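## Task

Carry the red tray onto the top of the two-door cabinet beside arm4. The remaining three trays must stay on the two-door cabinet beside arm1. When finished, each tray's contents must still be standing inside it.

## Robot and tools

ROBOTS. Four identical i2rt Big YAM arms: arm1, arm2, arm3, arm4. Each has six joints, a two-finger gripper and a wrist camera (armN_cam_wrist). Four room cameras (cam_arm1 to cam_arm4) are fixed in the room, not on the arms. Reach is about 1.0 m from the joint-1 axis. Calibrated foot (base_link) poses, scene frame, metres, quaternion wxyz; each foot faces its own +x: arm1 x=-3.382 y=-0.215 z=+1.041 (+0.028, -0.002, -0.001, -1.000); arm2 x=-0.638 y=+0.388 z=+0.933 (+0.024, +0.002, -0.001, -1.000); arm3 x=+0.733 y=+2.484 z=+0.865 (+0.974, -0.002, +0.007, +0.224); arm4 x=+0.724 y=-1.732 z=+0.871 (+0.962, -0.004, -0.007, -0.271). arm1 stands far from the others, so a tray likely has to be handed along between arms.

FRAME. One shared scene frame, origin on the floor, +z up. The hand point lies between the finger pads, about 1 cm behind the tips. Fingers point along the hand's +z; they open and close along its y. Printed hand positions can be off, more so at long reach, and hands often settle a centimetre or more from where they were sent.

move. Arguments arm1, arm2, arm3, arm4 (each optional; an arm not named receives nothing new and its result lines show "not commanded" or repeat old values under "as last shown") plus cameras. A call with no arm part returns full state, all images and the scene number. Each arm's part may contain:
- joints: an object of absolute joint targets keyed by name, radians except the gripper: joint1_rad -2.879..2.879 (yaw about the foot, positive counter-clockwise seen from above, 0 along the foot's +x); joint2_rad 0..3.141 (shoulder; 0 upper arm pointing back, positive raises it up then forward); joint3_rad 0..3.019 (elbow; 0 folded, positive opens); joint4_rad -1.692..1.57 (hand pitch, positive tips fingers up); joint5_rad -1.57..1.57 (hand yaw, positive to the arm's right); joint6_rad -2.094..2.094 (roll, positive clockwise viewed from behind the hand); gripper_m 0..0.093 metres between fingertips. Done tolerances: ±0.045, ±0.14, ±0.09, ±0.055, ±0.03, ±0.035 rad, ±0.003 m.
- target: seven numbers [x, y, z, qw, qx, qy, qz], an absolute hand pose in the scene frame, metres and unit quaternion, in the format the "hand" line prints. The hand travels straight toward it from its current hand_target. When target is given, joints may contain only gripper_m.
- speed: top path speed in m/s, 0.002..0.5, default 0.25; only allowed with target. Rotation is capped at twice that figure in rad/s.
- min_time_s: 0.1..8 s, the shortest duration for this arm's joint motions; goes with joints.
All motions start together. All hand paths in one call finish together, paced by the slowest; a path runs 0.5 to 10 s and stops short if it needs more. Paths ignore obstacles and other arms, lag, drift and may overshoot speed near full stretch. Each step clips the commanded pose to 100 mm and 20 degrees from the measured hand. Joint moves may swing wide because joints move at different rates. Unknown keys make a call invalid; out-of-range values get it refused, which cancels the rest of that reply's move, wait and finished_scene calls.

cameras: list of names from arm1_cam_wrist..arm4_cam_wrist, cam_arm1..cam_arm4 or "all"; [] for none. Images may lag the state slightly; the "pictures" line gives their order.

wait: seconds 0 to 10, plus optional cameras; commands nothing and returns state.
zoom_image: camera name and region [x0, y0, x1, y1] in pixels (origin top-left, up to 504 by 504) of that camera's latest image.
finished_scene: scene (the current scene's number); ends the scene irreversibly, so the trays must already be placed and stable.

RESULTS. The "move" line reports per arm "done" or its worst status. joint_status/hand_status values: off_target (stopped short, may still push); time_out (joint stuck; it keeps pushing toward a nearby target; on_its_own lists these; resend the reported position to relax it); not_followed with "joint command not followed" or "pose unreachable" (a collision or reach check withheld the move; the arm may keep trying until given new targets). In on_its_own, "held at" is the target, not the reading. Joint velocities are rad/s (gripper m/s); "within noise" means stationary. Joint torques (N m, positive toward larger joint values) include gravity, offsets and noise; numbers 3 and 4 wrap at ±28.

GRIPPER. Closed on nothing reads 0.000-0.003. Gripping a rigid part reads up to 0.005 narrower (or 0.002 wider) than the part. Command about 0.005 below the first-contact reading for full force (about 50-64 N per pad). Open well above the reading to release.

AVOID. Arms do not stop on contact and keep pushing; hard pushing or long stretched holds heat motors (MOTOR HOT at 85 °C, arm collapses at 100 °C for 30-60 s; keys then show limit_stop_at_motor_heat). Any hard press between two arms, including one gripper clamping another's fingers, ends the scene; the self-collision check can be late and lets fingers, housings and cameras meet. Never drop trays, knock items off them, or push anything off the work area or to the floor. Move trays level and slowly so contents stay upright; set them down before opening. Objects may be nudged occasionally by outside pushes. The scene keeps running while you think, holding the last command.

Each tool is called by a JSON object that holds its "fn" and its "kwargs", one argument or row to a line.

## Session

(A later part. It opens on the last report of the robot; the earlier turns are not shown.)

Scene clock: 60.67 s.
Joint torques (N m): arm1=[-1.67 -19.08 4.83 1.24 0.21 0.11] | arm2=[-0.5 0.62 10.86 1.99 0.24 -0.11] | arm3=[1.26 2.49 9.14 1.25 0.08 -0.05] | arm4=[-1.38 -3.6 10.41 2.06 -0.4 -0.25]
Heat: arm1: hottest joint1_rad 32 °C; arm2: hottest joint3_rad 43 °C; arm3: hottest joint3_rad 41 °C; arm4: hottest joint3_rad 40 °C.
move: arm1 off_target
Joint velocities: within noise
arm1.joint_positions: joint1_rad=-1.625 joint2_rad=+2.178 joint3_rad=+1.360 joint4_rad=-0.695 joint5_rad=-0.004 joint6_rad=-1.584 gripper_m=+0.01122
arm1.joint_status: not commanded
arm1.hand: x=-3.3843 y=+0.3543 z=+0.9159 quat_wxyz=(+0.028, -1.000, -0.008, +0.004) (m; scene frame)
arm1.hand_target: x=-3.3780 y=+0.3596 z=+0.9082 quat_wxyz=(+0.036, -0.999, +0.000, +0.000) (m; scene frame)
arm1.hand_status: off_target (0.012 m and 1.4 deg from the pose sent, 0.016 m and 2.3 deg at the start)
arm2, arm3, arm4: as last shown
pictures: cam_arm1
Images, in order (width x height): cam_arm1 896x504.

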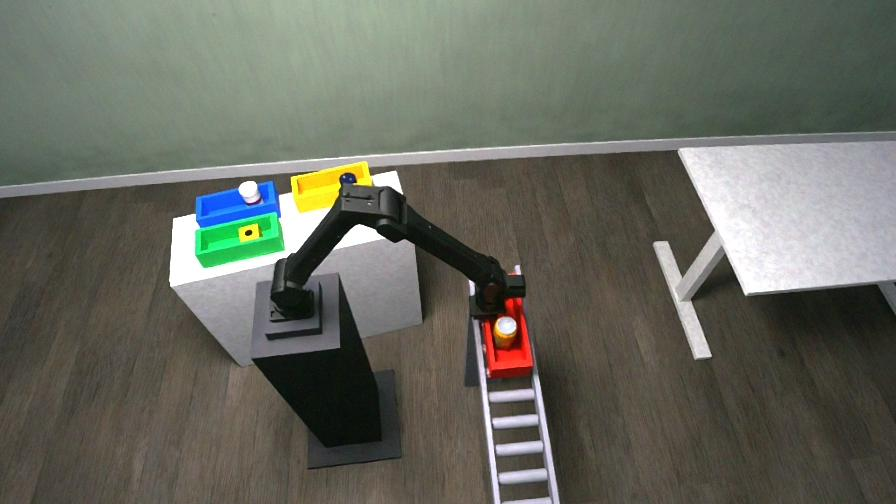

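{"fn": "move", "kwargs": {
  "arm1": {"target":[-3.378,0.353,0.902,-0.03,1,0.008,0],"speed":0.05}
}}

{"fn": "move", "kwargs": {
  "arm1": {"target":[-3.378,0.352,0.888,-0.03,1,0.008,0],"speed":0.05},
  "cameras": ["cam_arm1"]
}}

{"fn": "zoom_image", "kwargs": {
  "camera": "cam_arm1",
  "region": [440, 230, 580, 390]
}}

Scene clock: 64.10 s.
Joint torques (N m): arm1=[-1.38 -18.84 4.22 1.24 0.21 -0.02] | arm2=[-0.38 0.5 10.8 1.99 0.22 -0.1] | arm3=[1.03 2.43 9.07 1.2 0.08 -0.07] | arm4=[-1.79 -3.96 10.52 2.1 -0.35 -0.24]
Heat: arm1: hottest joint1_rad 32 °C; arm2: hottest joint3_rad 43 °C; arm3: hottest joint3_rad 42 °C; arm4: hottest joint3_rad 40 °C.
move: arm1 off_target
Joint velocities: within noise
arm1.joint_positions: joint1_rad=-1.626 joint2_rad=+2.178 joint3_rad=+1.356 joint4_rad=-0.689 joint5_rad=-0.004 joint6_rad=-1.585 gripper_m=+0.01122
arm1.joint_status: not commanded
arm1.hand: x=-3.3837 y=+0.3534 z=+0.9147 quat_wxyz=(+0.029, -1.000, -0.008, +0.004) (m; scene frame)
arm1.hand_target: x=-3.3780 y=+0.3527 z=+0.9023 quat_wxyz=(+0.030, -1.000, -0.008, +0.000) (m; scene frame)
arm1.hand_status: off_target (0.014 m and 0.5 deg from the pose sent, 0.015 m and 0.5 deg at the start)
arm2, arm3, arm4: as last shown
pictures: none

Scene clock: 65.07 s.
Joint torques (N m): arm1=[-1.49 -16.67 4.22 2.03 0.2 -0.01] | arm2=[-0.38 0.73 10.8 1.99 0.23 -0.11] | arm3=[1.03 2.61 9.07 1.17 0.09 -0.07] | arm4=[-1.55 -3.96 10.63 2.1 -0.35 -0.26]
Heat: arm1: hottest joint1_rad 32 °C; arm2: hottest joint3_rad 43 °C; arm3: hottest joint3_rad 42 °C; arm4: hottest joint3_rad 40 °C.
move: arm1 off_target
Joint velocities: within noise
arm1.joint_positions: joint1_rad=-1.628 joint2_rad=+2.178 joint3_rad=+1.351 joint4_rad=-0.681 joint5_rad=-0.004 joint6_rad=-1.586 gripper_m=+0.01122
arm1.joint_status: not commanded
arm1.hand: x=-3.3826 y=+0.3532 z=+0.9137 quat_wxyz=(+0.031, -0.999, -0.007, +0.004) (m; scene frame)
arm1.hand_target: x=-3.3781 y=+0.3507 z=+0.8890 quat_wxyz=(+0.030, -1.000, -0.008, +0.000) (m; scene frame)
arm1.hand_status: off_target (0.026 m and 0.5 deg from the pose sent, 0.027 m and 0.5 deg at the start)
arm2, arm4: as last shown
arm3.joint_positions: joint1_rad=-0.423 joint2_rad=+0.637 joint3_rad=+1.333 joint4_rad=-1.526 joint5_rad=+0.222 joint6_rad=+0.654 gripper_m=+0.09396
arm3.joint_status: not commanded
arm3.hand: x=+0.9557 y=+2.4547 z=+1.3375 quat_wxyz=(-0.369, -0.322, -0.872, -0.018) (m; scene frame)
arm3.hand_target: x=+0.9552 y=+2.4547 z=+1.3503 quat_wxyz=(-0.382, -0.321, -0.866, -0.024) (m; scene frame)
arm3.hand_status: not commanded
pictures: cam_arm1
Images, in order (width x height): cam_arm1 896x504.

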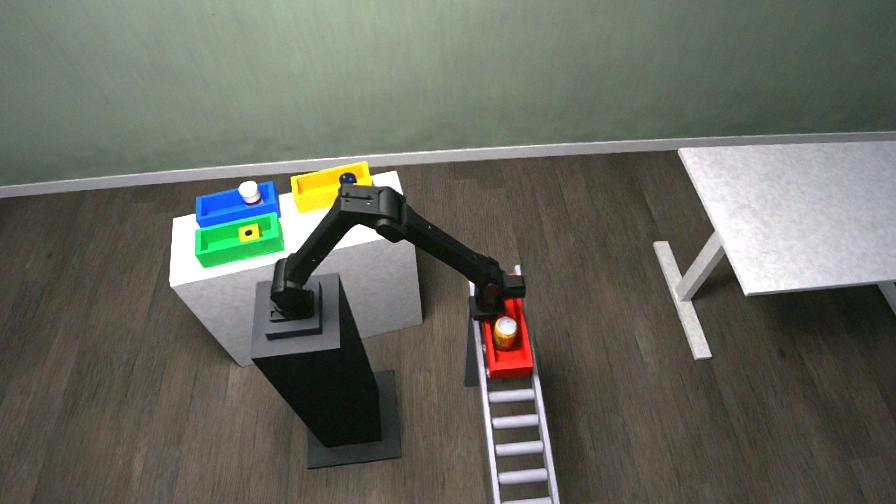

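Scaled by 3.150 from the camera's 896x504 image, which has a finer 1280x720 frame.

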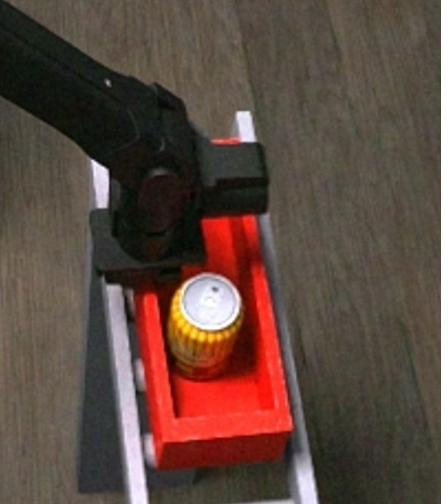

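{"fn": "move", "kwargs": {
  "arm1": {"target":[-3.378,0.348,0.945,-0.034,1,0.008,0],"speed":0.08}
}}

{"fn": "move", "kwargs": {
  "arm1": {"target":[-3.378,0.346,0.9,-0.034,1,0.008,0],"speed":0.05},
  "cameras": ["cam_arm1"]
}}

{"fn": "zoom_image", "kwargs": {
  "camera": "cam_arm1",
  "region": [440, 230, 580, 390]
}}

Scene clock: 69.60 s.
Joint torques (N m): arm1=[-1.44 -24.76 4.34 -0.8 0.19 -0.04] | arm2=[-0.21 0.5 10.81 1.98 0.24 -0.11] | arm3=[0.97 2.43 9.1 1.25 0.07 -0.06] | arm4=[-2.08 -4.07 10.55 2.14 -0.33 -0.17]
Heat: arm1: hottest joint1_rad 32 °C; arm2: hottest joint3_rad 43 °C; arm3: hottest joint3_rad 42 °C; arm4: hottest joint3_rad 40 °C.
move: arm1 off_target
Joint velocities: within noise
arm1.joint_positions: joint1_rad=-1.628 joint2_rad=+2.158 joint3_rad=+1.329 joint4_rad=-0.701 joint5_rad=-0.004 joint6_rad=-1.582 gripper_m=+0.01122
arm1.joint_status: not commanded
arm1.hand: x=-3.3825 y=+0.3412 z=+0.9180 quat_wxyz=(+0.019, -1.000, -0.005, +0.004) (m; scene frame)
arm1.hand_target: x=-3.3780 y=+0.3479 z=+0.9442 quat_wxyz=(+0.034, -0.999, -0.008, +0.000) (m; scene frame)
arm1.hand_status: off_target (0.028 m and 1.8 deg from the pose sent, 0.032 m and 0.6 deg at the start)
arm2, arm3, arm4: as last shown
pictures: none

Scene clock: 71.00 s.
Joint torques (N m): arm1=[-1.26 -17.61 4.67 1.55 0.18 -0.06] | arm2=[-0.67 0.56 10.8 1.99 0.24 -0.11] | arm3=[1.2 2.55 9.16 1.13 0.08 -0.04] | arm4=[-0.97 -3.55 10.5 2.04 -0.38 -0.23]
Heat: arm1: hottest joint1_rad 32 °C; arm2: hottest joint3_rad 43 °C; arm3: hottest joint3_rad 42 °C; arm4: hottest joint3_rad 40 °C.
move: arm1 off_target
Joint velocities: within noise
arm1.joint_positions: joint1_rad=-1.628 joint2_rad=+2.159 joint3_rad=+1.315 joint4_rad=-0.668 joint5_rad=-0.004 joint6_rad=-1.582 gripper_m=+0.01122
arm1.joint_status: not commanded
arm1.hand: x=-3.3825 y=+0.3423 z=+0.9146 quat_wxyz=(+0.029, -1.000, -0.005, +0.004) (m; scene frame)
arm1.hand_target: x=-3.3780 y=+0.3455 z=+0.9004 quat_wxyz=(+0.034, -0.999, -0.008, +0.000) (m; scene frame)
arm1.hand_status: off_target (0.016 m and 0.8 deg from the pose sent, 0.019 m and 1.8 deg at the start)
arm2.joint_positions: joint1_rad=+0.392 joint2_rad=+0.570 joint3_rad=+0.492 joint4_rad=-0.868 joint5_rad=+0.266 joint6_rad=+0.356 gripper_m=+0.07008
arm2.joint_status: not commanded
arm2.hand: x=-0.8951 y=+0.3186 z=+1.0980 quat_wxyz=(-0.003, -0.945, +0.001, +0.328) (m; scene frame)
arm2.hand_target: x=-0.8998 y=+0.3200 z=+1.1001 quat_wxyz=(+0.000, -0.943, +0.000, +0.334) (m; scene frame)
arm2.hand_status: not commanded
arm3: as last shown
arm4.joint_positions: joint1_rad=+1.440 joint2_rad=+0.970 joint3_rad=+0.832 joint4_rad=-0.878 joint5_rad=-0.425 joint6_rad=-0.546 gripper_m=+0.07009
arm4.joint_status: not commanded
arm4.hand: x=+0.8950 y=-1.4010 z=+1.0999 quat_wxyz=(-0.228, +0.665, -0.670, -0.238) (m; scene frame)
arm4.hand_target: x=+0.9000 y=-1.4001 z=+1.1001 quat_wxyz=(-0.236, +0.667, -0.667, -0.236) (m; scene frame)
arm4.hand_status: not commanded
pictures: cam_arm1
Images, in order (width x height): cam_arm1 896x504.

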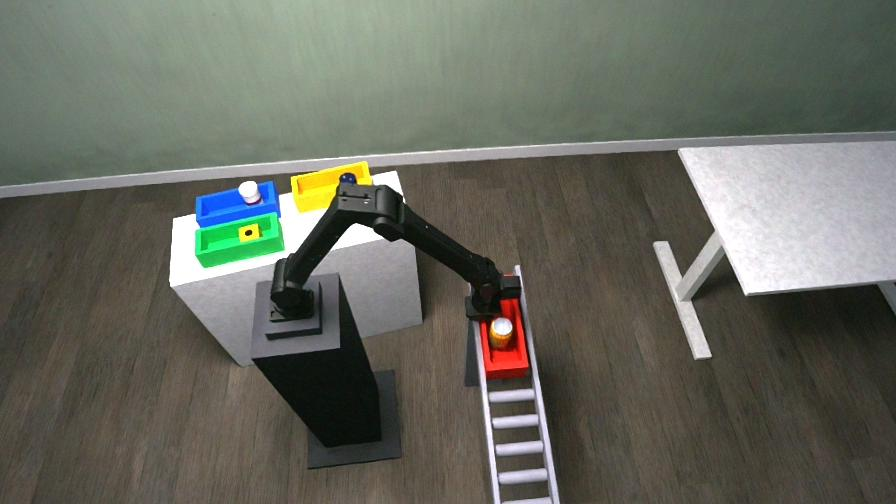

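Scaled by 3.150 from the camera's 896x504 image, which has a finer 1280x720 frame.

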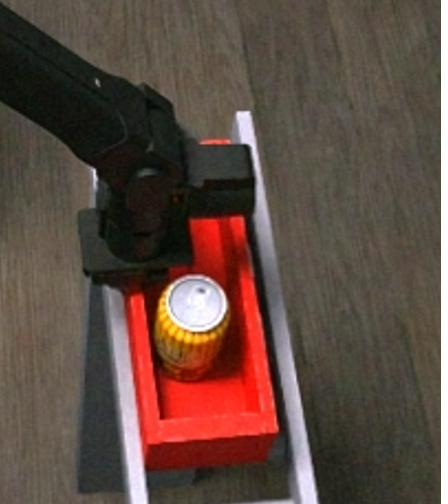

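{"fn": "move", "kwargs": {
  "arm1": {"target":[-3.378,0.361,0.94,-0.034,1,0.006,0],"speed":0.08}
}}

{"fn": "move", "kwargs": {
  "arm1": {"target":[-3.378,0.353,0.898,-0.034,1,0.006,0],"speed":0.05},
  "cameras": ["cam_arm1","arm1_cam_wrist"]
}}

{"fn": "zoom_image", "kwargs": {
  "camera": "cam_arm1",
  "region": [440, 230, 580, 390]
}}

Scene clock: 74.83 s.
Joint torques (N m): arm1=[-1.26 -22.18 7.1 -0.98 0.2 -0.02] | arm2=[-0.26 0.67 10.81 1.99 0.24 -0.1] | arm3=[0.62 2.43 9.14 1.17 0.07 -0.06] | arm4=[-2.02 -3.19 10.32 1.99 -0.39 -0.23]
Heat: arm1: hottest joint1_rad 32 °C; arm2: hottest joint3_rad 43 °C; arm3: hottest joint3_rad 42 °C; arm4: hottest joint3_rad 41 °C.
move: arm1 off_target
Joint velocities: within noise
arm1.joint_positions: joint1_rad=-1.628 joint2_rad=+2.159 joint3_rad=+1.333 joint4_rad=-0.708 joint5_rad=-0.004 joint6_rad=-1.582 gripper_m=+0.01122
arm1.joint_status: not commanded
arm1.hand: x=-3.3825 y=+0.3415 z=+0.9188 quat_wxyz=(+0.017, -1.000, -0.005, +0.004) (m; scene frame)
arm1.hand_target: x=-3.3780 y=+0.3604 z=+0.9402 quat_wxyz=(+0.034, -0.999, -0.006, +0.000) (m; scene frame)
arm1.hand_status: off_target (0.029 m and 2.0 deg from the pose sent, 0.032 m and 0.7 deg at the start)
arm2, arm3, arm4: as last shown
pictures: none

Scene clock: 76.20 s.
Joint torques (N m): arm1=[-1.38 -17.2 5.15 1.76 0.13 -0.01] | arm2=[-0.56 0.73 10.82 2 0.23 -0.1] | arm3=[1.14 2.49 9.13 1.18 0.08 -0.06] | arm4=[-1.73 -3.49 10.44 1.96 -0.38 -0.18]
Heat: arm1: hottest joint1_rad 32 °C; arm2: hottest joint3_rad 43 °C; arm3: hottest joint3_rad 42 °C; arm4: hottest joint3_rad 41 °C.
move: arm1 off_target
Joint velocities: within noise
arm1.joint_positions: joint1_rad=-1.628 joint2_rad=+2.167 joint3_rad=+1.333 joint4_rad=-0.681 joint5_rad=-0.002 joint6_rad=-1.582 gripper_m=+0.01122
arm1.joint_status: not commanded
arm1.hand: x=-3.3823 y=+0.3461 z=+0.9146 quat_wxyz=(+0.027, -1.000, -0.005, +0.003) (m; scene frame)
arm1.hand_target: x=-3.3780 y=+0.3522 z=+0.8985 quat_wxyz=(+0.034, -0.999, -0.006, +0.000) (m; scene frame)
arm1.hand_status: off_target (0.018 m and 0.9 deg from the pose sent, 0.024 m and 2.0 deg at the start)
arm2, arm3, arm4: as last shown
pictures: arm1_cam_wrist, cam_arm1
Images, in order (width x height): arm1_cam_wrist 896x504, cam_arm1 896x504.

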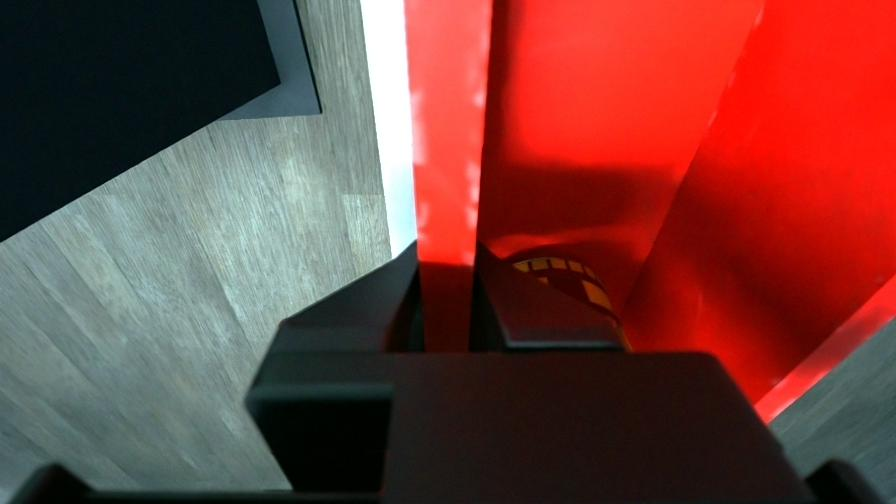

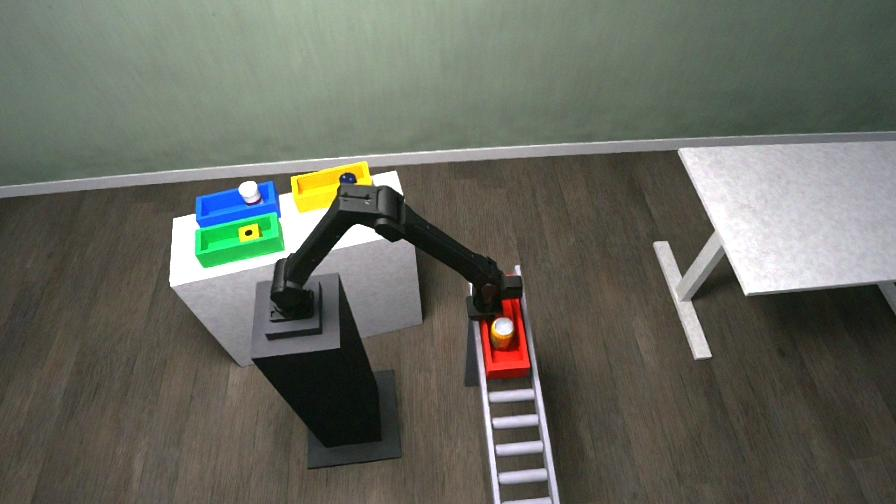

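Scaled by 3.150 from the camera's 896x504 image, which has a finer 1280x720 frame.

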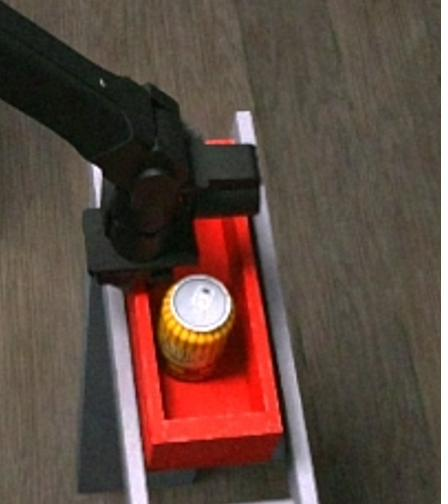

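{"fn": "move", "kwargs": {
  "arm1": {"joints":{"gripper_m":0.04},"target":[-3.38,0.352,1.05,-0.03,1,0.006,0],"speed":0.3},
  "cameras": ["cam_arm1"]
}}

{"fn": "wait", "kwargs": {
  "seconds": 5,
  "cameras": ["cam_arm2","arm2_cam_wrist"]
}}

Scene clock: 80.80 s.
Joint torques (N m): arm1=[-0.97 -18.02 7.77 -0.27 -0.02 0.03] | arm2=[-0.56 0.5 10.81 1.99 0.24 -0.1] | arm3=[0.97 2.55 9.16 1.16 0.09 -0.07] | arm4=[-1.96 -3.43 10.5 1.92 -0.33 -0.26]
Heat: arm1: hottest joint1_rad 32 °C; arm2: hottest joint3_rad 44 °C; arm3: hottest joint3_rad 42 °C; arm4: hottest joint3_rad 41 °C.
move: arm1 off_target
Joint velocities: within noise
arm1.joint_positions: joint1_rad=-1.628 joint2_rad=+1.939 joint3_rad=+1.371 joint4_rad=-0.952 joint5_rad=+0.001 joint6_rad=-1.582 gripper_m=+0.03988
arm1.joint_status: all done
arm1.hand: x=-3.3811 y=+0.3415 z=+1.0461 quat_wxyz=(+0.024, -1.000, -0.005, +0.001) (m; scene frame)
arm1.hand_target: x=-3.3799 y=+0.3518 z=+1.0501 quat_wxyz=(+0.030, -1.000, -0.006, +0.000) (m; scene frame)
arm1.hand_status: off_target (0.011 m and 0.7 deg from the pose sent, 0.136 m and 0.5 deg at the start)
arm2, arm3, arm4: as last shown
pictures: cam_arm1
Images, in order (width x height): cam_arm1 896x504.

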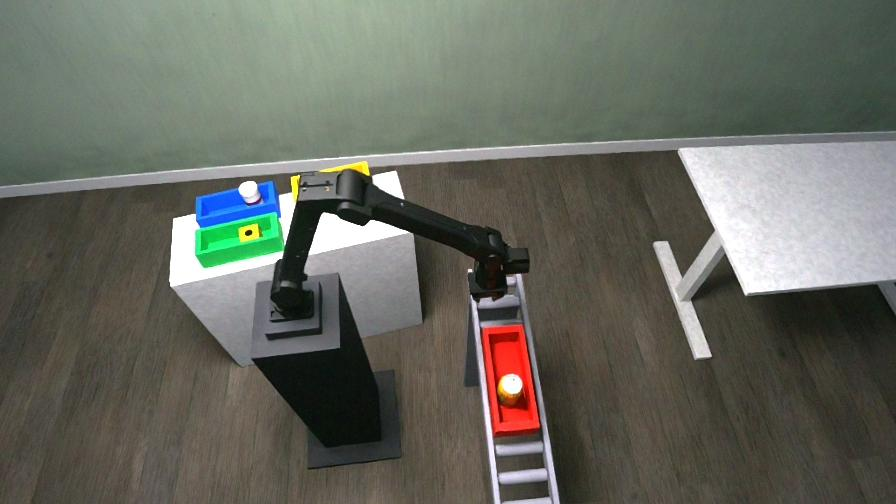

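Scene clock: 85.80 s.
Joint torques (N m): arm1=[-1.14 -18.2 7.82 -0.25 -0.01 0.04] | arm2=[-0.73 0.38 10.82 2.03 0.23 -0.11] | arm3=[0.97 2.61 9.09 1.2 0.1 -0.05] | arm4=[-1.67 -3.55 10.54 2.02 -0.37 -0.23]
Heat: arm1: hottest joint1_rad 32 °C; arm2: hottest joint3_rad 44 °C; arm3: hottest joint3_rad 43 °C; arm4: hottest joint3_rad 41 °C.
Joint velocities: within noise
arm1.joint_positions: joint1_rad=-1.628 joint2_rad=+1.939 joint3_rad=+1.371 joint4_rad=-0.952 joint5_rad=+0.001 joint6_rad=-1.582 gripper_m=+0.03988
arm1.joint_status: all done
arm1.hand: x=-3.3811 y=+0.3415 z=+1.0461 quat_wxyz=(+0.024, -1.000, -0.005, +0.001) (m; scene frame)
arm1.hand_target: x=-3.3799 y=+0.3518 z=+1.0501 quat_wxyz=(+0.030, -1.000, -0.006, +0.000) (m; scene frame)
arm1.hand_status: off_target (0.011 m and 0.7 deg from the pose sent, 0.136 m and 0.5 deg at the start)
arm2.joint_positions: joint1_rad=+0.392 joint2_rad=+0.570 joint3_rad=+0.492 joint4_rad=-0.868 joint5_rad=+0.266 joint6_rad=+0.356 gripper_m=+0.07008
arm2.joint_status: not commanded
arm2.hand: x=-0.8951 y=+0.3186 z=+1.0980 quat_wxyz=(-0.003, -0.945, +0.001, +0.328) (m; scene frame)
arm2.hand_target: x=-0.8998 y=+0.3200 z=+1.1001 quat_wxyz=(+0.000, -0.943, +0.000, +0.334) (m; scene frame)
arm2.hand_status: not commanded
arm3.joint_positions: joint1_rad=-0.423 joint2_rad=+0.637 joint3_rad=+1.333 joint4_rad=-1.526 joint5_rad=+0.222 joint6_rad=+0.654 gripper_m=+0.09396
arm3.joint_status: not commanded
arm3.hand: x=+0.9557 y=+2.4547 z=+1.3375 quat_wxyz=(-0.369, -0.322, -0.872, -0.018) (m; scene frame)
arm3.hand_target: x=+0.9552 y=+2.4547 z=+1.3503 quat_wxyz=(-0.382, -0.321, -0.866, -0.024) (m; scene frame)
arm3.hand_status: not commanded
arm4.joint_positions: joint1_rad=+1.440 joint2_rad=+0.970 joint3_rad=+0.832 joint4_rad=-0.878 joint5_rad=-0.425 joint6_rad=-0.546 gripper_m=+0.07009
arm4.joint_status: not commanded
arm4.hand: x=+0.8950 y=-1.4010 z=+1.0999 quat_wxyz=(-0.228, +0.665, -0.670, -0.238) (m; scene frame)
arm4.hand_target: x=+0.9000 y=-1.4001 z=+1.1001 quat_wxyz=(-0.236, +0.667, -0.667, -0.236) (m; scene frame)
arm4.hand_status: not commanded
wait: 5.00 s; at rest by 0.27 s
pictures: arm2_cam_wrist, cam_arm2
Images, in order (width x height): arm2_cam_wrist 896x504, cam_arm2 896x504.

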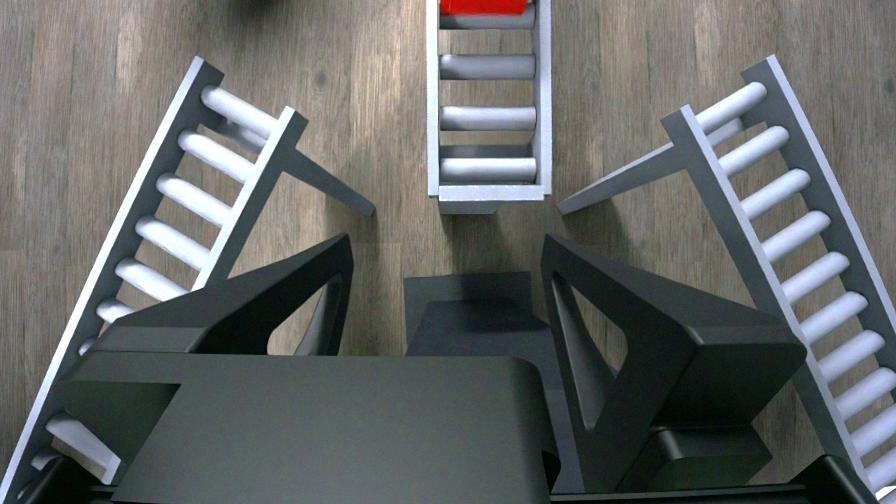

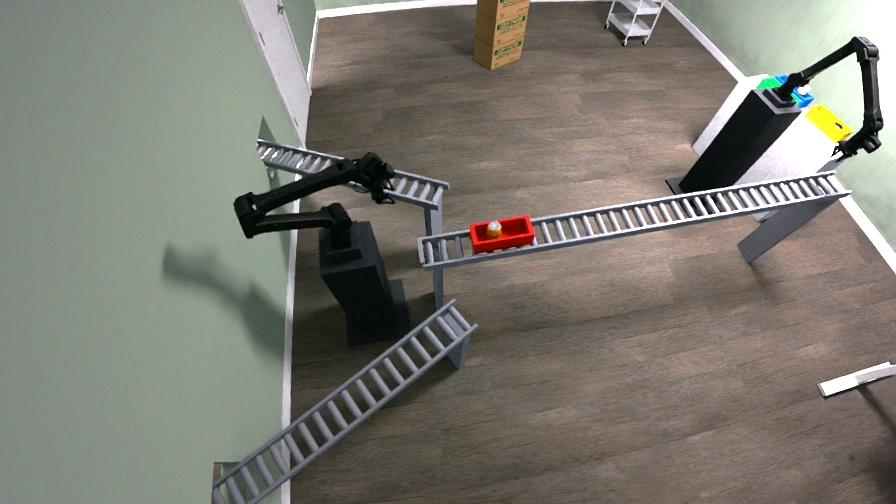

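{"fn": "move", "kwargs": {
  "arm2": {"target":[-1.125,0.43,0.92,0,1,0,0],"speed":0.2},
  "arm1": {"joints":{"joint2_rad":1.0,"joint3_rad":0.8}},
  "cameras": ["arm2_cam_wrist","cam_arm2"]
}}

{"fn": "zoom_image", "kwargs": {
  "camera": "cam_arm2",
  "region": [380, 160, 540, 300]
}}

Scene clock: 92.60 s.
Joint torques (N m): arm1=[-0.97 -6.24 7.08 0.55 -0.01 0.04] | arm2=[-0.26 -13.1 10.07 -0.12 0.04 -0.09] | arm3=[1.26 2.14 9.14 1.2 0.07 -0.06] | arm4=[-1.85 -3.25 10.37 2.18 -0.37 -0.19]
Heat: arm1: hottest joint1_rad 32 °C; arm2: hottest joint3_rad 44 °C; arm3: hottest joint3_rad 43 °C; arm4: hottest joint3_rad 42 °C.
move: arm1 done; arm2 off_target
Joint velocities: within noise
arm1.joint_positions: joint1_rad=-1.628 joint2_rad=+1.004 joint3_rad=+0.804 joint4_rad=-0.955 joint5_rad=+0.001 joint6_rad=-1.582 gripper_m=+0.03988
arm1.joint_status: all done
arm1.hand: x=-3.3805 y=+0.1360 z=+1.2234 quat_wxyz=(+0.205, -0.979, -0.005, +0.000) (m; scene frame)
arm1.hand_target: x=-3.3797 y=+0.1335 z=+1.2226 quat_wxyz=(+0.203, -0.979, -0.005, -0.001) (m; scene frame)
arm1.hand_status: not commanded
arm2.joint_positions: joint1_rad=-0.125 joint2_rad=+1.828 joint3_rad=+1.134 joint4_rad=-0.878 joint5_rad=+0.000 joint6_rad=-0.068 gripper_m=+0.07008
arm2.joint_status: not commanded
arm2.hand: x=-1.1136 y=+0.4248 z=+0.9183 quat_wxyz=(-0.001, -1.000, +0.004, -0.002) (m; scene frame)
arm2.hand_target: x=-1.1248 y=+0.4300 z=+0.9202 quat_wxyz=(+0.000, -1.000, +0.000, +0.000) (m; scene frame)
arm2.hand_status: off_target (0.013 m and 0.6 deg from the pose sent, 0.311 m and 38.3 deg at the start)
arm3, arm4: as last shown
pictures: arm2_cam_wrist, cam_arm2
Images, in order (width x height): arm2_cam_wrist 896x504, cam_arm2 896x504.

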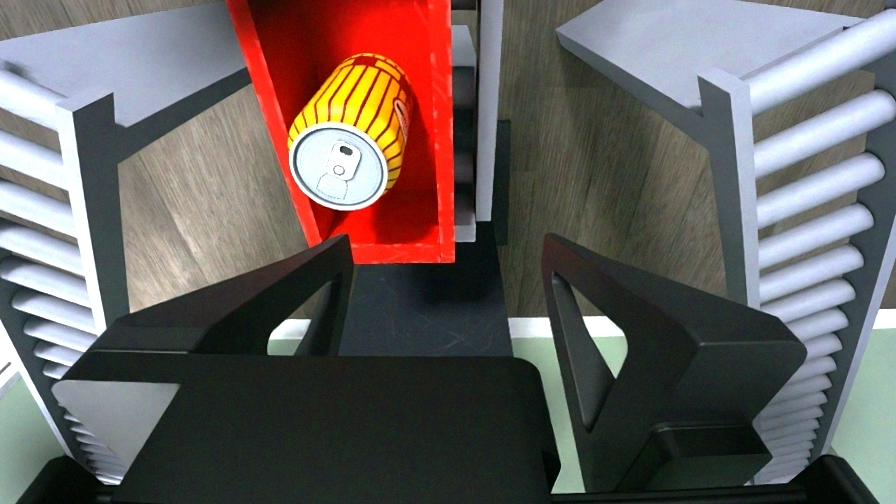

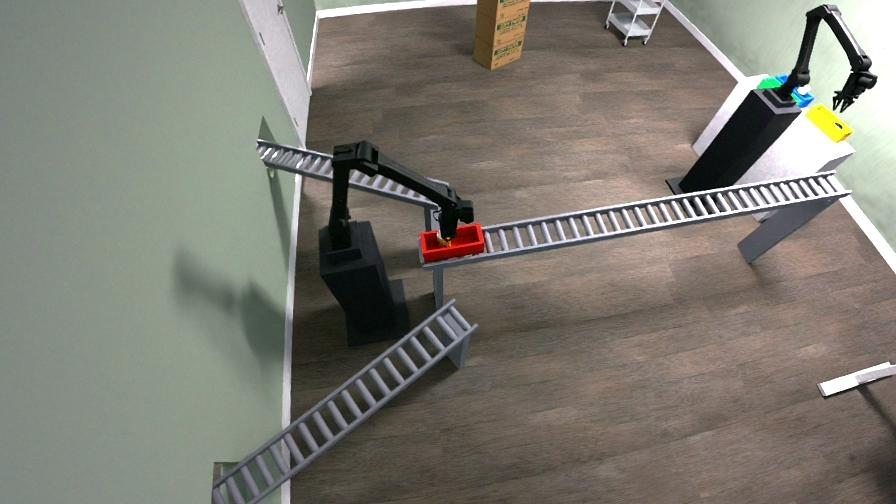

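Scaled by 3.150 from the camera's 896x504 image, which has a finer 1280x720 frame.

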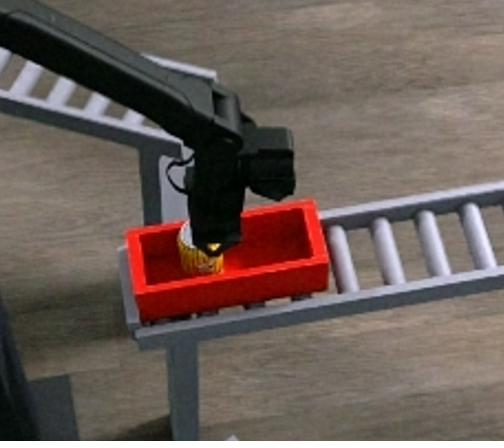

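{"fn": "move", "kwargs": {
  "arm2": {"target":[-1.17,0.43,0.80,0,1,0,0],"speed":0.15},
  "cameras": ["arm2_cam_wrist"]
}}

Scene clock: 101.70 s.
Joint torques (N m): arm1=[-1.08 -6.36 7.01 0.53 -0.01 0.07] | arm2=[0.38 -15.56 8.31 0.77 0.05 -0.04] | arm3=[1.08 2.55 9.1 1.14 0.09 -0.08] | arm4=[-1.96 -4.19 10.4 2.06 -0.34 -0.28]
Heat: arm1: hottest joint1_rad 32 °C; arm2: hottest joint3_rad 42 °C; arm3: hottest joint3_rad 43 °C; arm4: hottest joint3_rad 42 °C.
move: arm2 off_target
Joint velocities: within noise
arm1, arm3, arm4: as last shown
arm2.joint_positions: joint1_rad=-0.125 joint2_rad=+2.134 joint3_rad=+1.254 joint4_rad=-0.710 joint5_rad=+0.000 joint6_rad=-0.068 gripper_m=+0.07008
arm2.joint_status: not commanded
arm2.hand: x=-1.1560 y=+0.4278 z=+0.8028 quat_wxyz=(-0.002, -1.000, +0.004, -0.011) (m; scene frame)
arm2.hand_target: x=-1.1695 y=+0.4299 z=+0.8002 quat_wxyz=(+0.000, -1.000, +0.000, +0.000) (m; scene frame)
arm2.hand_status: off_target (0.014 m and 1.4 deg from the pose sent, 0.131 m and 0.6 deg at the start)
pictures: arm2_cam_wrist
Images, in order (width x height): arm2_cam_wrist 896x504.

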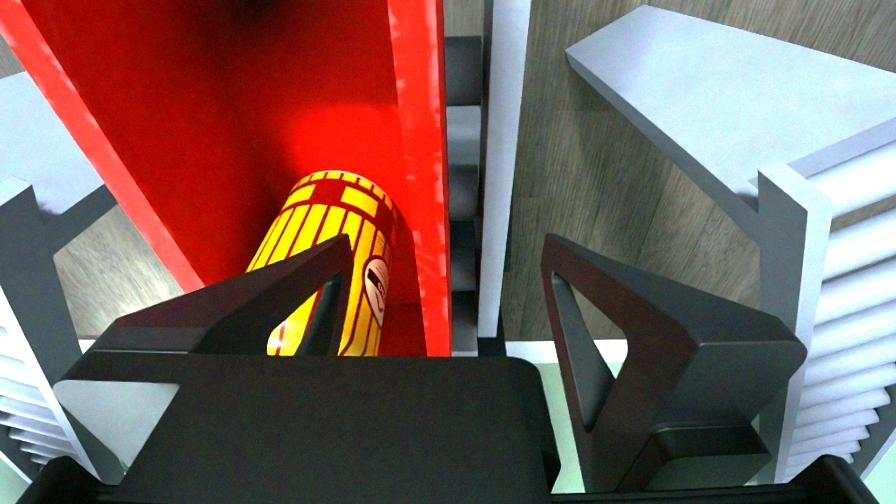

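{"fn": "move", "kwargs": {
  "arm2": {"target":[-1.17,0.421,0.732,0,1,0,0],"speed":0.08},
  "cameras": ["arm2_cam_wrist"]
}}

Scene clock: 105.90 s.
Joint torques (N m): arm1=[-1.14 -6.24 7.09 0.57 -0.01 0.07] | arm2=[1.67 -15.74 6.9 0.7 0 0.1] | arm3=[1.08 2.61 9.13 1.17 0.09 -0.06] | arm4=[-1.67 -3.9 10.43 2.07 -0.34 -0.18]
Heat: arm1: hottest joint3_rad 32 °C; arm2: hottest joint3_rad 42 °C; arm3: hottest joint3_rad 43 °C; arm4: hottest joint3_rad 42 °C.
move: arm2 off_target
Joint velocities: within noise
arm1, arm3, arm4: as last shown
arm2.joint_positions: joint1_rad=-0.122 joint2_rad=+2.272 joint3_rad=+1.281 joint4_rad=-0.586 joint5_rad=+0.000 joint6_rad=-0.068 gripper_m=+0.07007
arm2.joint_status: not commanded
arm2.hand: x=-1.1613 y=+0.4265 z=+0.7393 quat_wxyz=(-0.001, -1.000, +0.003, -0.005) (m; scene frame)
arm2.hand_target: x=-1.1696 y=+0.4208 z=+0.7322 quat_wxyz=(+0.000, -1.000, +0.000, +0.000) (m; scene frame)
arm2.hand_status: off_target (0.013 m and 0.7 deg from the pose sent, 0.073 m and 1.4 deg at the start)
pictures: arm2_cam_wrist
Images, in order (width x height): arm2_cam_wrist 896x504.

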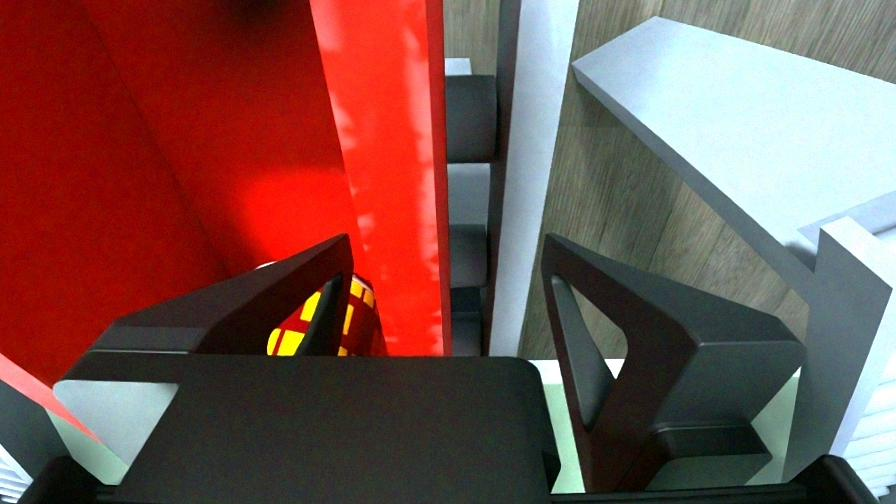

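{"fn": "move", "kwargs": {
  "arm2": {"target":[-1.168,0.4,0.731,0,1,0,0],"speed":0.05}
}}

{"fn": "move", "kwargs": {
  "arm2": {"joints":{"gripper_m":0.002}},
  "cameras": ["arm2_cam_wrist","cam_arm2"]
}}

{"fn": "move", "kwargs": {
  "arm2": {"target":[-1.16,0.41,0.84,0,1,0,0.02],"speed":0.1},
  "cameras": ["arm2_cam_wrist","cam_arm2"]
}}

{"fn": "zoom_image", "kwargs": {
  "camera": "cam_arm2",
  "region": [380, 160, 540, 300]
}}

Scene clock: 109.93 s.
Joint torques (N m): arm1=[-1.08 -6.48 7.1 0.57 0 0.07] | arm2=[1.2 -15.74 6.12 0.68 0.01 0.12] | arm3=[0.97 2.37 9.17 1.22 0.1 -0.05] | arm4=[-1.08 -3.96 10.54 2.04 -0.33 -0.22]
Heat: arm1: hottest joint3_rad 32 °C; arm2: hottest joint3_rad 42 °C; arm3: hottest joint3_rad 43 °C; arm4: hottest joint3_rad 42 °C.
move: arm2 done
Joint velocities: within noise
arm1, arm3, arm4: as last shown
arm2.joint_positions: joint1_rad=-0.077 joint2_rad=+2.272 joint3_rad=+1.281 joint4_rad=-0.578 joint5_rad=+0.001 joint6_rad=-0.036 gripper_m=+0.07007
arm2.joint_status: not commanded
arm2.hand: x=-1.1648 y=+0.4032 z=+0.7394 quat_wxyz=(-0.001, -1.000, -0.004, -0.001) (m; scene frame)
arm2.hand_target: x=-1.1678 y=+0.4001 z=+0.7311 quat_wxyz=(+0.000, -1.000, +0.000, +0.000) (m; scene frame)
arm2.hand_status: done (0.010 m and 0.5 deg from the pose sent, 0.029 m and 0.7 deg at the start)
pictures: none

Scene clock: 110.67 s.
Joint torques (N m): arm1=[-0.79 -6.24 7.06 0.58 -0.01 0.06] | arm2=[2.61 -15.62 6.11 0.64 -0.67 0.33] | arm3=[1.03 2.49 9.11 1.21 0.08 -0.05] | arm4=[-1.32 -3.84 10.35 2.06 -0.32 -0.2]
Heat: arm1: hottest joint3_rad 32 °C; arm2: hottest joint3_rad 42 °C; arm3: hottest joint3_rad 43 °C; arm4: hottest joint3_rad 42 °C.
move: arm2 off_target
Joint velocities: within noise
arm1, arm3, arm4: as last shown
arm2.joint_positions: joint1_rad=-0.095 joint2_rad=+2.272 joint3_rad=+1.281 joint4_rad=-0.574 joint5_rad=+0.016 joint6_rad=-0.056 gripper_m=+0.01239
arm2.joint_status: gripper_m off_target (ended at +0.01242, target +0.00200)
arm2.hand: x=-1.1652 y=+0.4153 z=+0.7392 quat_wxyz=(+0.007, -1.000, -0.005, +0.001) (m; scene frame)
arm2.hand_target: x=-1.1677 y=+0.4000 z=+0.7311 quat_wxyz=(+0.000, -1.000, +0.000, +0.000) (m; scene frame)
arm2.hand_status: not commanded
pictures: arm2_cam_wrist, cam_arm2
Images, in order (width x height): arm2_cam_wrist 896x504, cam_arm2 896x504.

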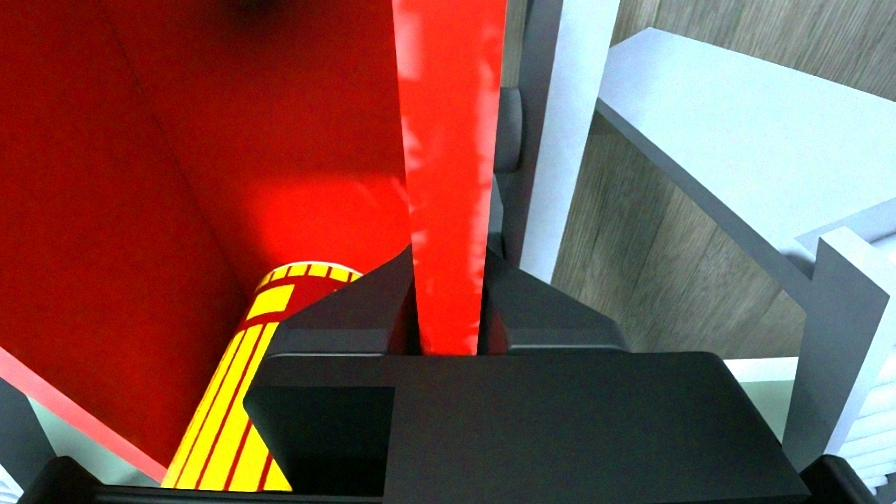

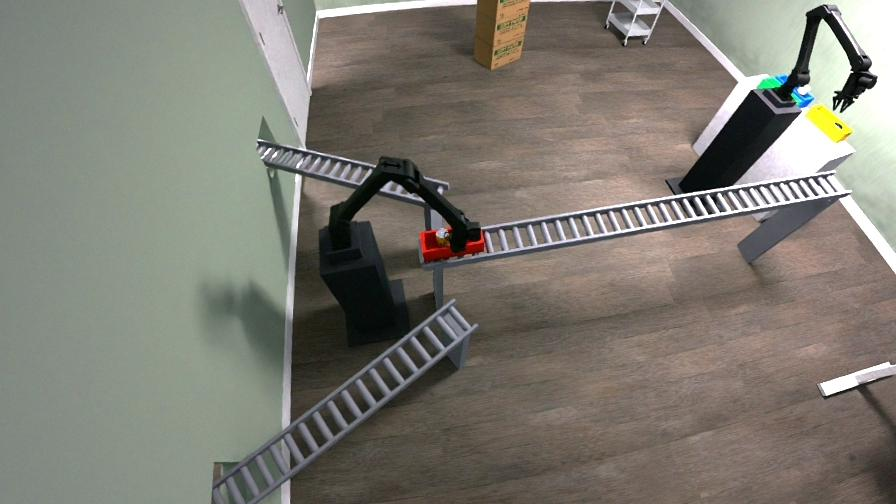

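Scene clock: 112.57 s.
Joint torques (N m): arm1=[-1.14 -6.48 7.1 0.58 -0.01 0.07] | arm2=[1.2 -19.31 6.67 -0.55 -0.51 0.14] | arm3=[1.14 2.37 9.14 1.22 0.08 -0.06] | arm4=[-1.96 -3.25 10.58 2.03 -0.35 -0.22]
Heat: arm1: hottest joint3_rad 32 °C; arm2: hottest joint3_rad 41 °C; arm3: hottest joint3_rad 43 °C; arm4: hottest joint3_rad 42 °C.
move: arm2 off_target
Joint velocities: within noise
arm1, arm3, arm4: as last shown
arm2.joint_positions: joint1_rad=-0.095 joint2_rad=+2.114 joint3_rad=+1.271 joint4_rad=-0.791 joint5_rad=+0.014 joint6_rad=-0.053 gripper_m=+0.01239
arm2.joint_status: not commanded
arm2.hand: x=-1.1507 y=+0.4143 z=+0.8176 quat_wxyz=(+0.004, -0.999, -0.004, -0.034) (m; scene frame)
arm2.hand_target: x=-1.1597 y=+0.4100 z=+0.8394 quat_wxyz=(+0.000, -1.000, +0.000, -0.020) (m; scene frame)
arm2.hand_status: off_target (0.025 m and 1.7 deg from the pose sent, 0.101 m and 2.6 deg at the start)
pictures: arm2_cam_wrist, cam_arm2
Images, in order (width x height): arm2_cam_wrist 896x504, cam_arm2 896x504.

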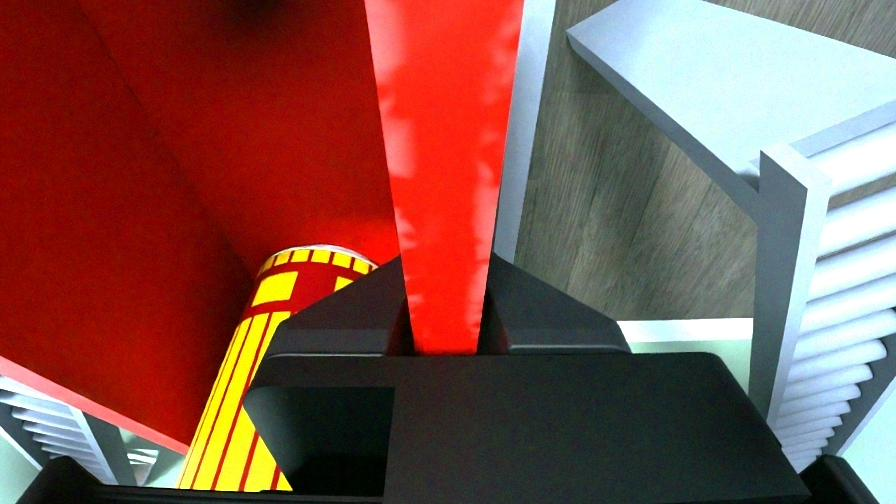

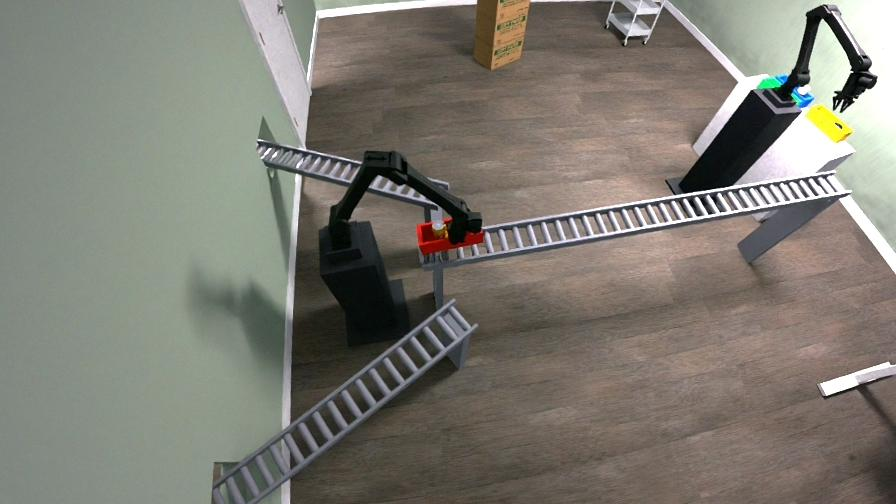

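Scaled by 3.150 from the camera's 896x504 image, which has a finer 1280x720 frame.

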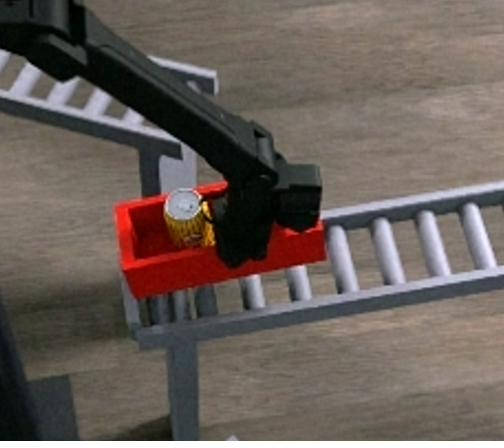

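{"fn": "move", "kwargs": {
  "arm2": {"target":[-1.14,0.41,0.93,0,1,0,0.06],"speed":0.12}
}}

{"fn": "move", "kwargs": {
  "arm2": {"joints":{"joint1_rad":1.0,"joint6_rad":1.55},"min_time_s":4.5},
  "cameras": ["cam_arm2","arm2_cam_wrist"]
}}

{"fn": "zoom_image", "kwargs": {
  "camera": "cam_arm2",
  "region": [330, 120, 510, 280]
}}

Scene clock: 128.47 s.
Joint torques (N m): arm1=[-1.03 -6.42 7.13 0.54 -0.02 0.07] | arm2=[0.97 -18.37 10.88 -1.01 -0.38 0.13] | arm3=[0.79 2.67 9.2 1.18 0.1 -0.06] | arm4=[-1.44 -3.84 10.5 2.03 -0.33 -0.27]
Heat: arm1: hottest joint3_rad 33 °C; arm2: hottest joint3_rad 41 °C; arm3: hottest joint3_rad 44 °C; arm4: hottest joint3_rad 43 °C.
move: arm2 off_target
Joint velocities: within noise
arm1, arm3, arm4: as last shown
arm2.joint_positions: joint1_rad=-0.095 joint2_rad=+1.960 joint3_rad=+1.271 joint4_rad=-1.055 joint5_rad=+0.014 joint6_rad=-0.049 gripper_m=+0.01239
arm2.joint_status: not commanded
arm2.hand: x=-1.1174 y=+0.4130 z=+0.8991 quat_wxyz=(+0.001, -0.996, -0.002, -0.088) (m; scene frame)
arm2.hand_target: x=-1.1387 y=+0.4099 z=+0.9299 quat_wxyz=(+0.000, -0.998, +0.000, -0.060) (m; scene frame)
arm2.hand_status: off_target (0.038 m and 3.3 deg from the pose sent, 0.113 m and 3.1 deg at the start)
pictures: none

Scene clock: 133.93 s.
Joint torques (N m): arm1=[-1.14 -6.36 7.12 0.59 -0.01 0.07] | arm2=[0.44 -19.19 10.76 -0.47 -0.37 0.12] | arm3=[1.03 2.26 9.1 1.17 0.08 -0.04] | arm4=[-1.55 -4.25 10.52 2.04 -0.34 -0.22]
Heat: arm1: hottest joint3_rad 33 °C; arm2: hottest joint3_rad 41 °C; arm3: hottest joint3_rad 44 °C; arm4: hottest joint3_rad 43 °C.
move: arm2 done
Joint velocities: within noise
arm1: as last shown
arm2.joint_positions: joint1_rad=+1.001 joint2_rad=+1.960 joint3_rad=+1.271 joint4_rad=-1.072 joint5_rad=+0.016 joint6_rad=+1.544 gripper_m=+0.01239
arm2.joint_status: all done
arm2.hand: x=-0.8779 y=-0.0234 z=+0.9018 quat_wxyz=(+0.093, -0.965, +0.243, -0.020) (m; scene frame)
arm2.hand_target: x=-0.8893 y=-0.0457 z=+0.9319 quat_wxyz=(+0.056, -0.967, +0.247, -0.014) (m; scene frame)
arm2.hand_status: not commanded
arm3.joint_positions: joint1_rad=-0.423 joint2_rad=+0.637 joint3_rad=+1.333 joint4_rad=-1.526 joint5_rad=+0.222 joint6_rad=+0.654 gripper_m=+0.09396
arm3.joint_status: not commanded
arm3.hand: x=+0.9557 y=+2.4547 z=+1.3375 quat_wxyz=(-0.369, -0.322, -0.872, -0.018) (m; scene frame)
arm3.hand_target: x=+0.9552 y=+2.4547 z=+1.3503 quat_wxyz=(-0.382, -0.321, -0.866, -0.024) (m; scene frame)
arm3.hand_status: not commanded
arm4.joint_positions: joint1_rad=+1.440 joint2_rad=+0.970 joint3_rad=+0.832 joint4_rad=-0.878 joint5_rad=-0.425 joint6_rad=-0.546 gripper_m=+0.07009
arm4.joint_status: not commanded
arm4.hand: x=+0.8950 y=-1.4010 z=+1.0999 quat_wxyz=(-0.228, +0.665, -0.670, -0.238) (m; scene frame)
arm4.hand_target: x=+0.9000 y=-1.4001 z=+1.1001 quat_wxyz=(-0.236, +0.667, -0.667, -0.236) (m; scene frame)
arm4.hand_status: not commanded
pictures: arm2_cam_wrist, cam_arm2
Images, in order (width x height): arm2_cam_wrist 896x504, cam_arm2 896x504.

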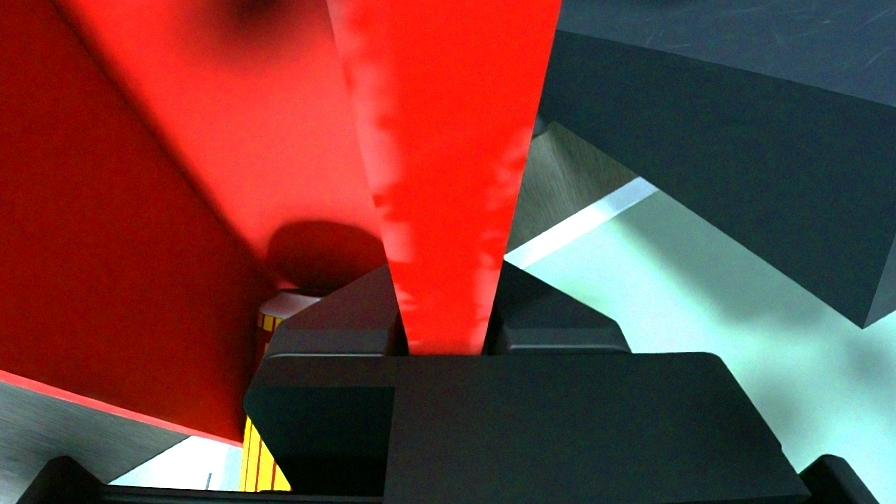

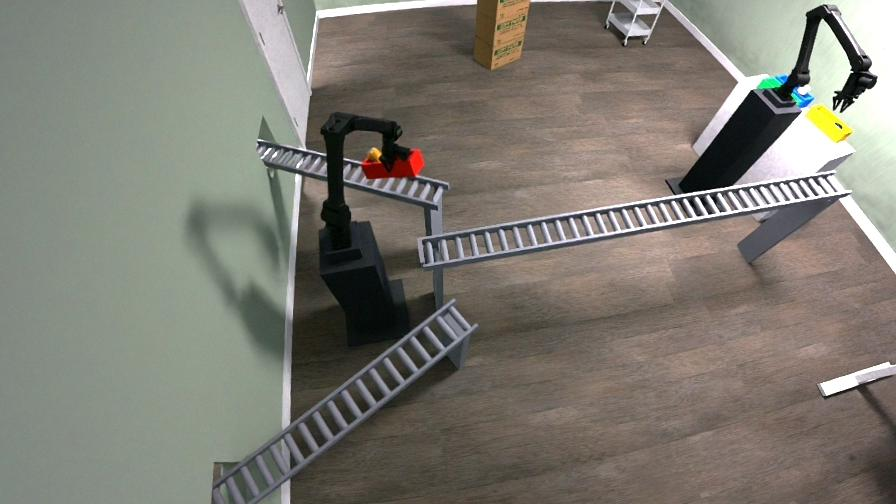

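Scaled by 2.800 from the camera's 896x504 image, which has a finer 1280x720 frame.

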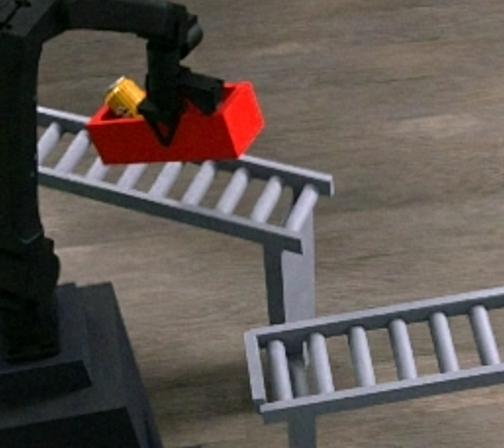

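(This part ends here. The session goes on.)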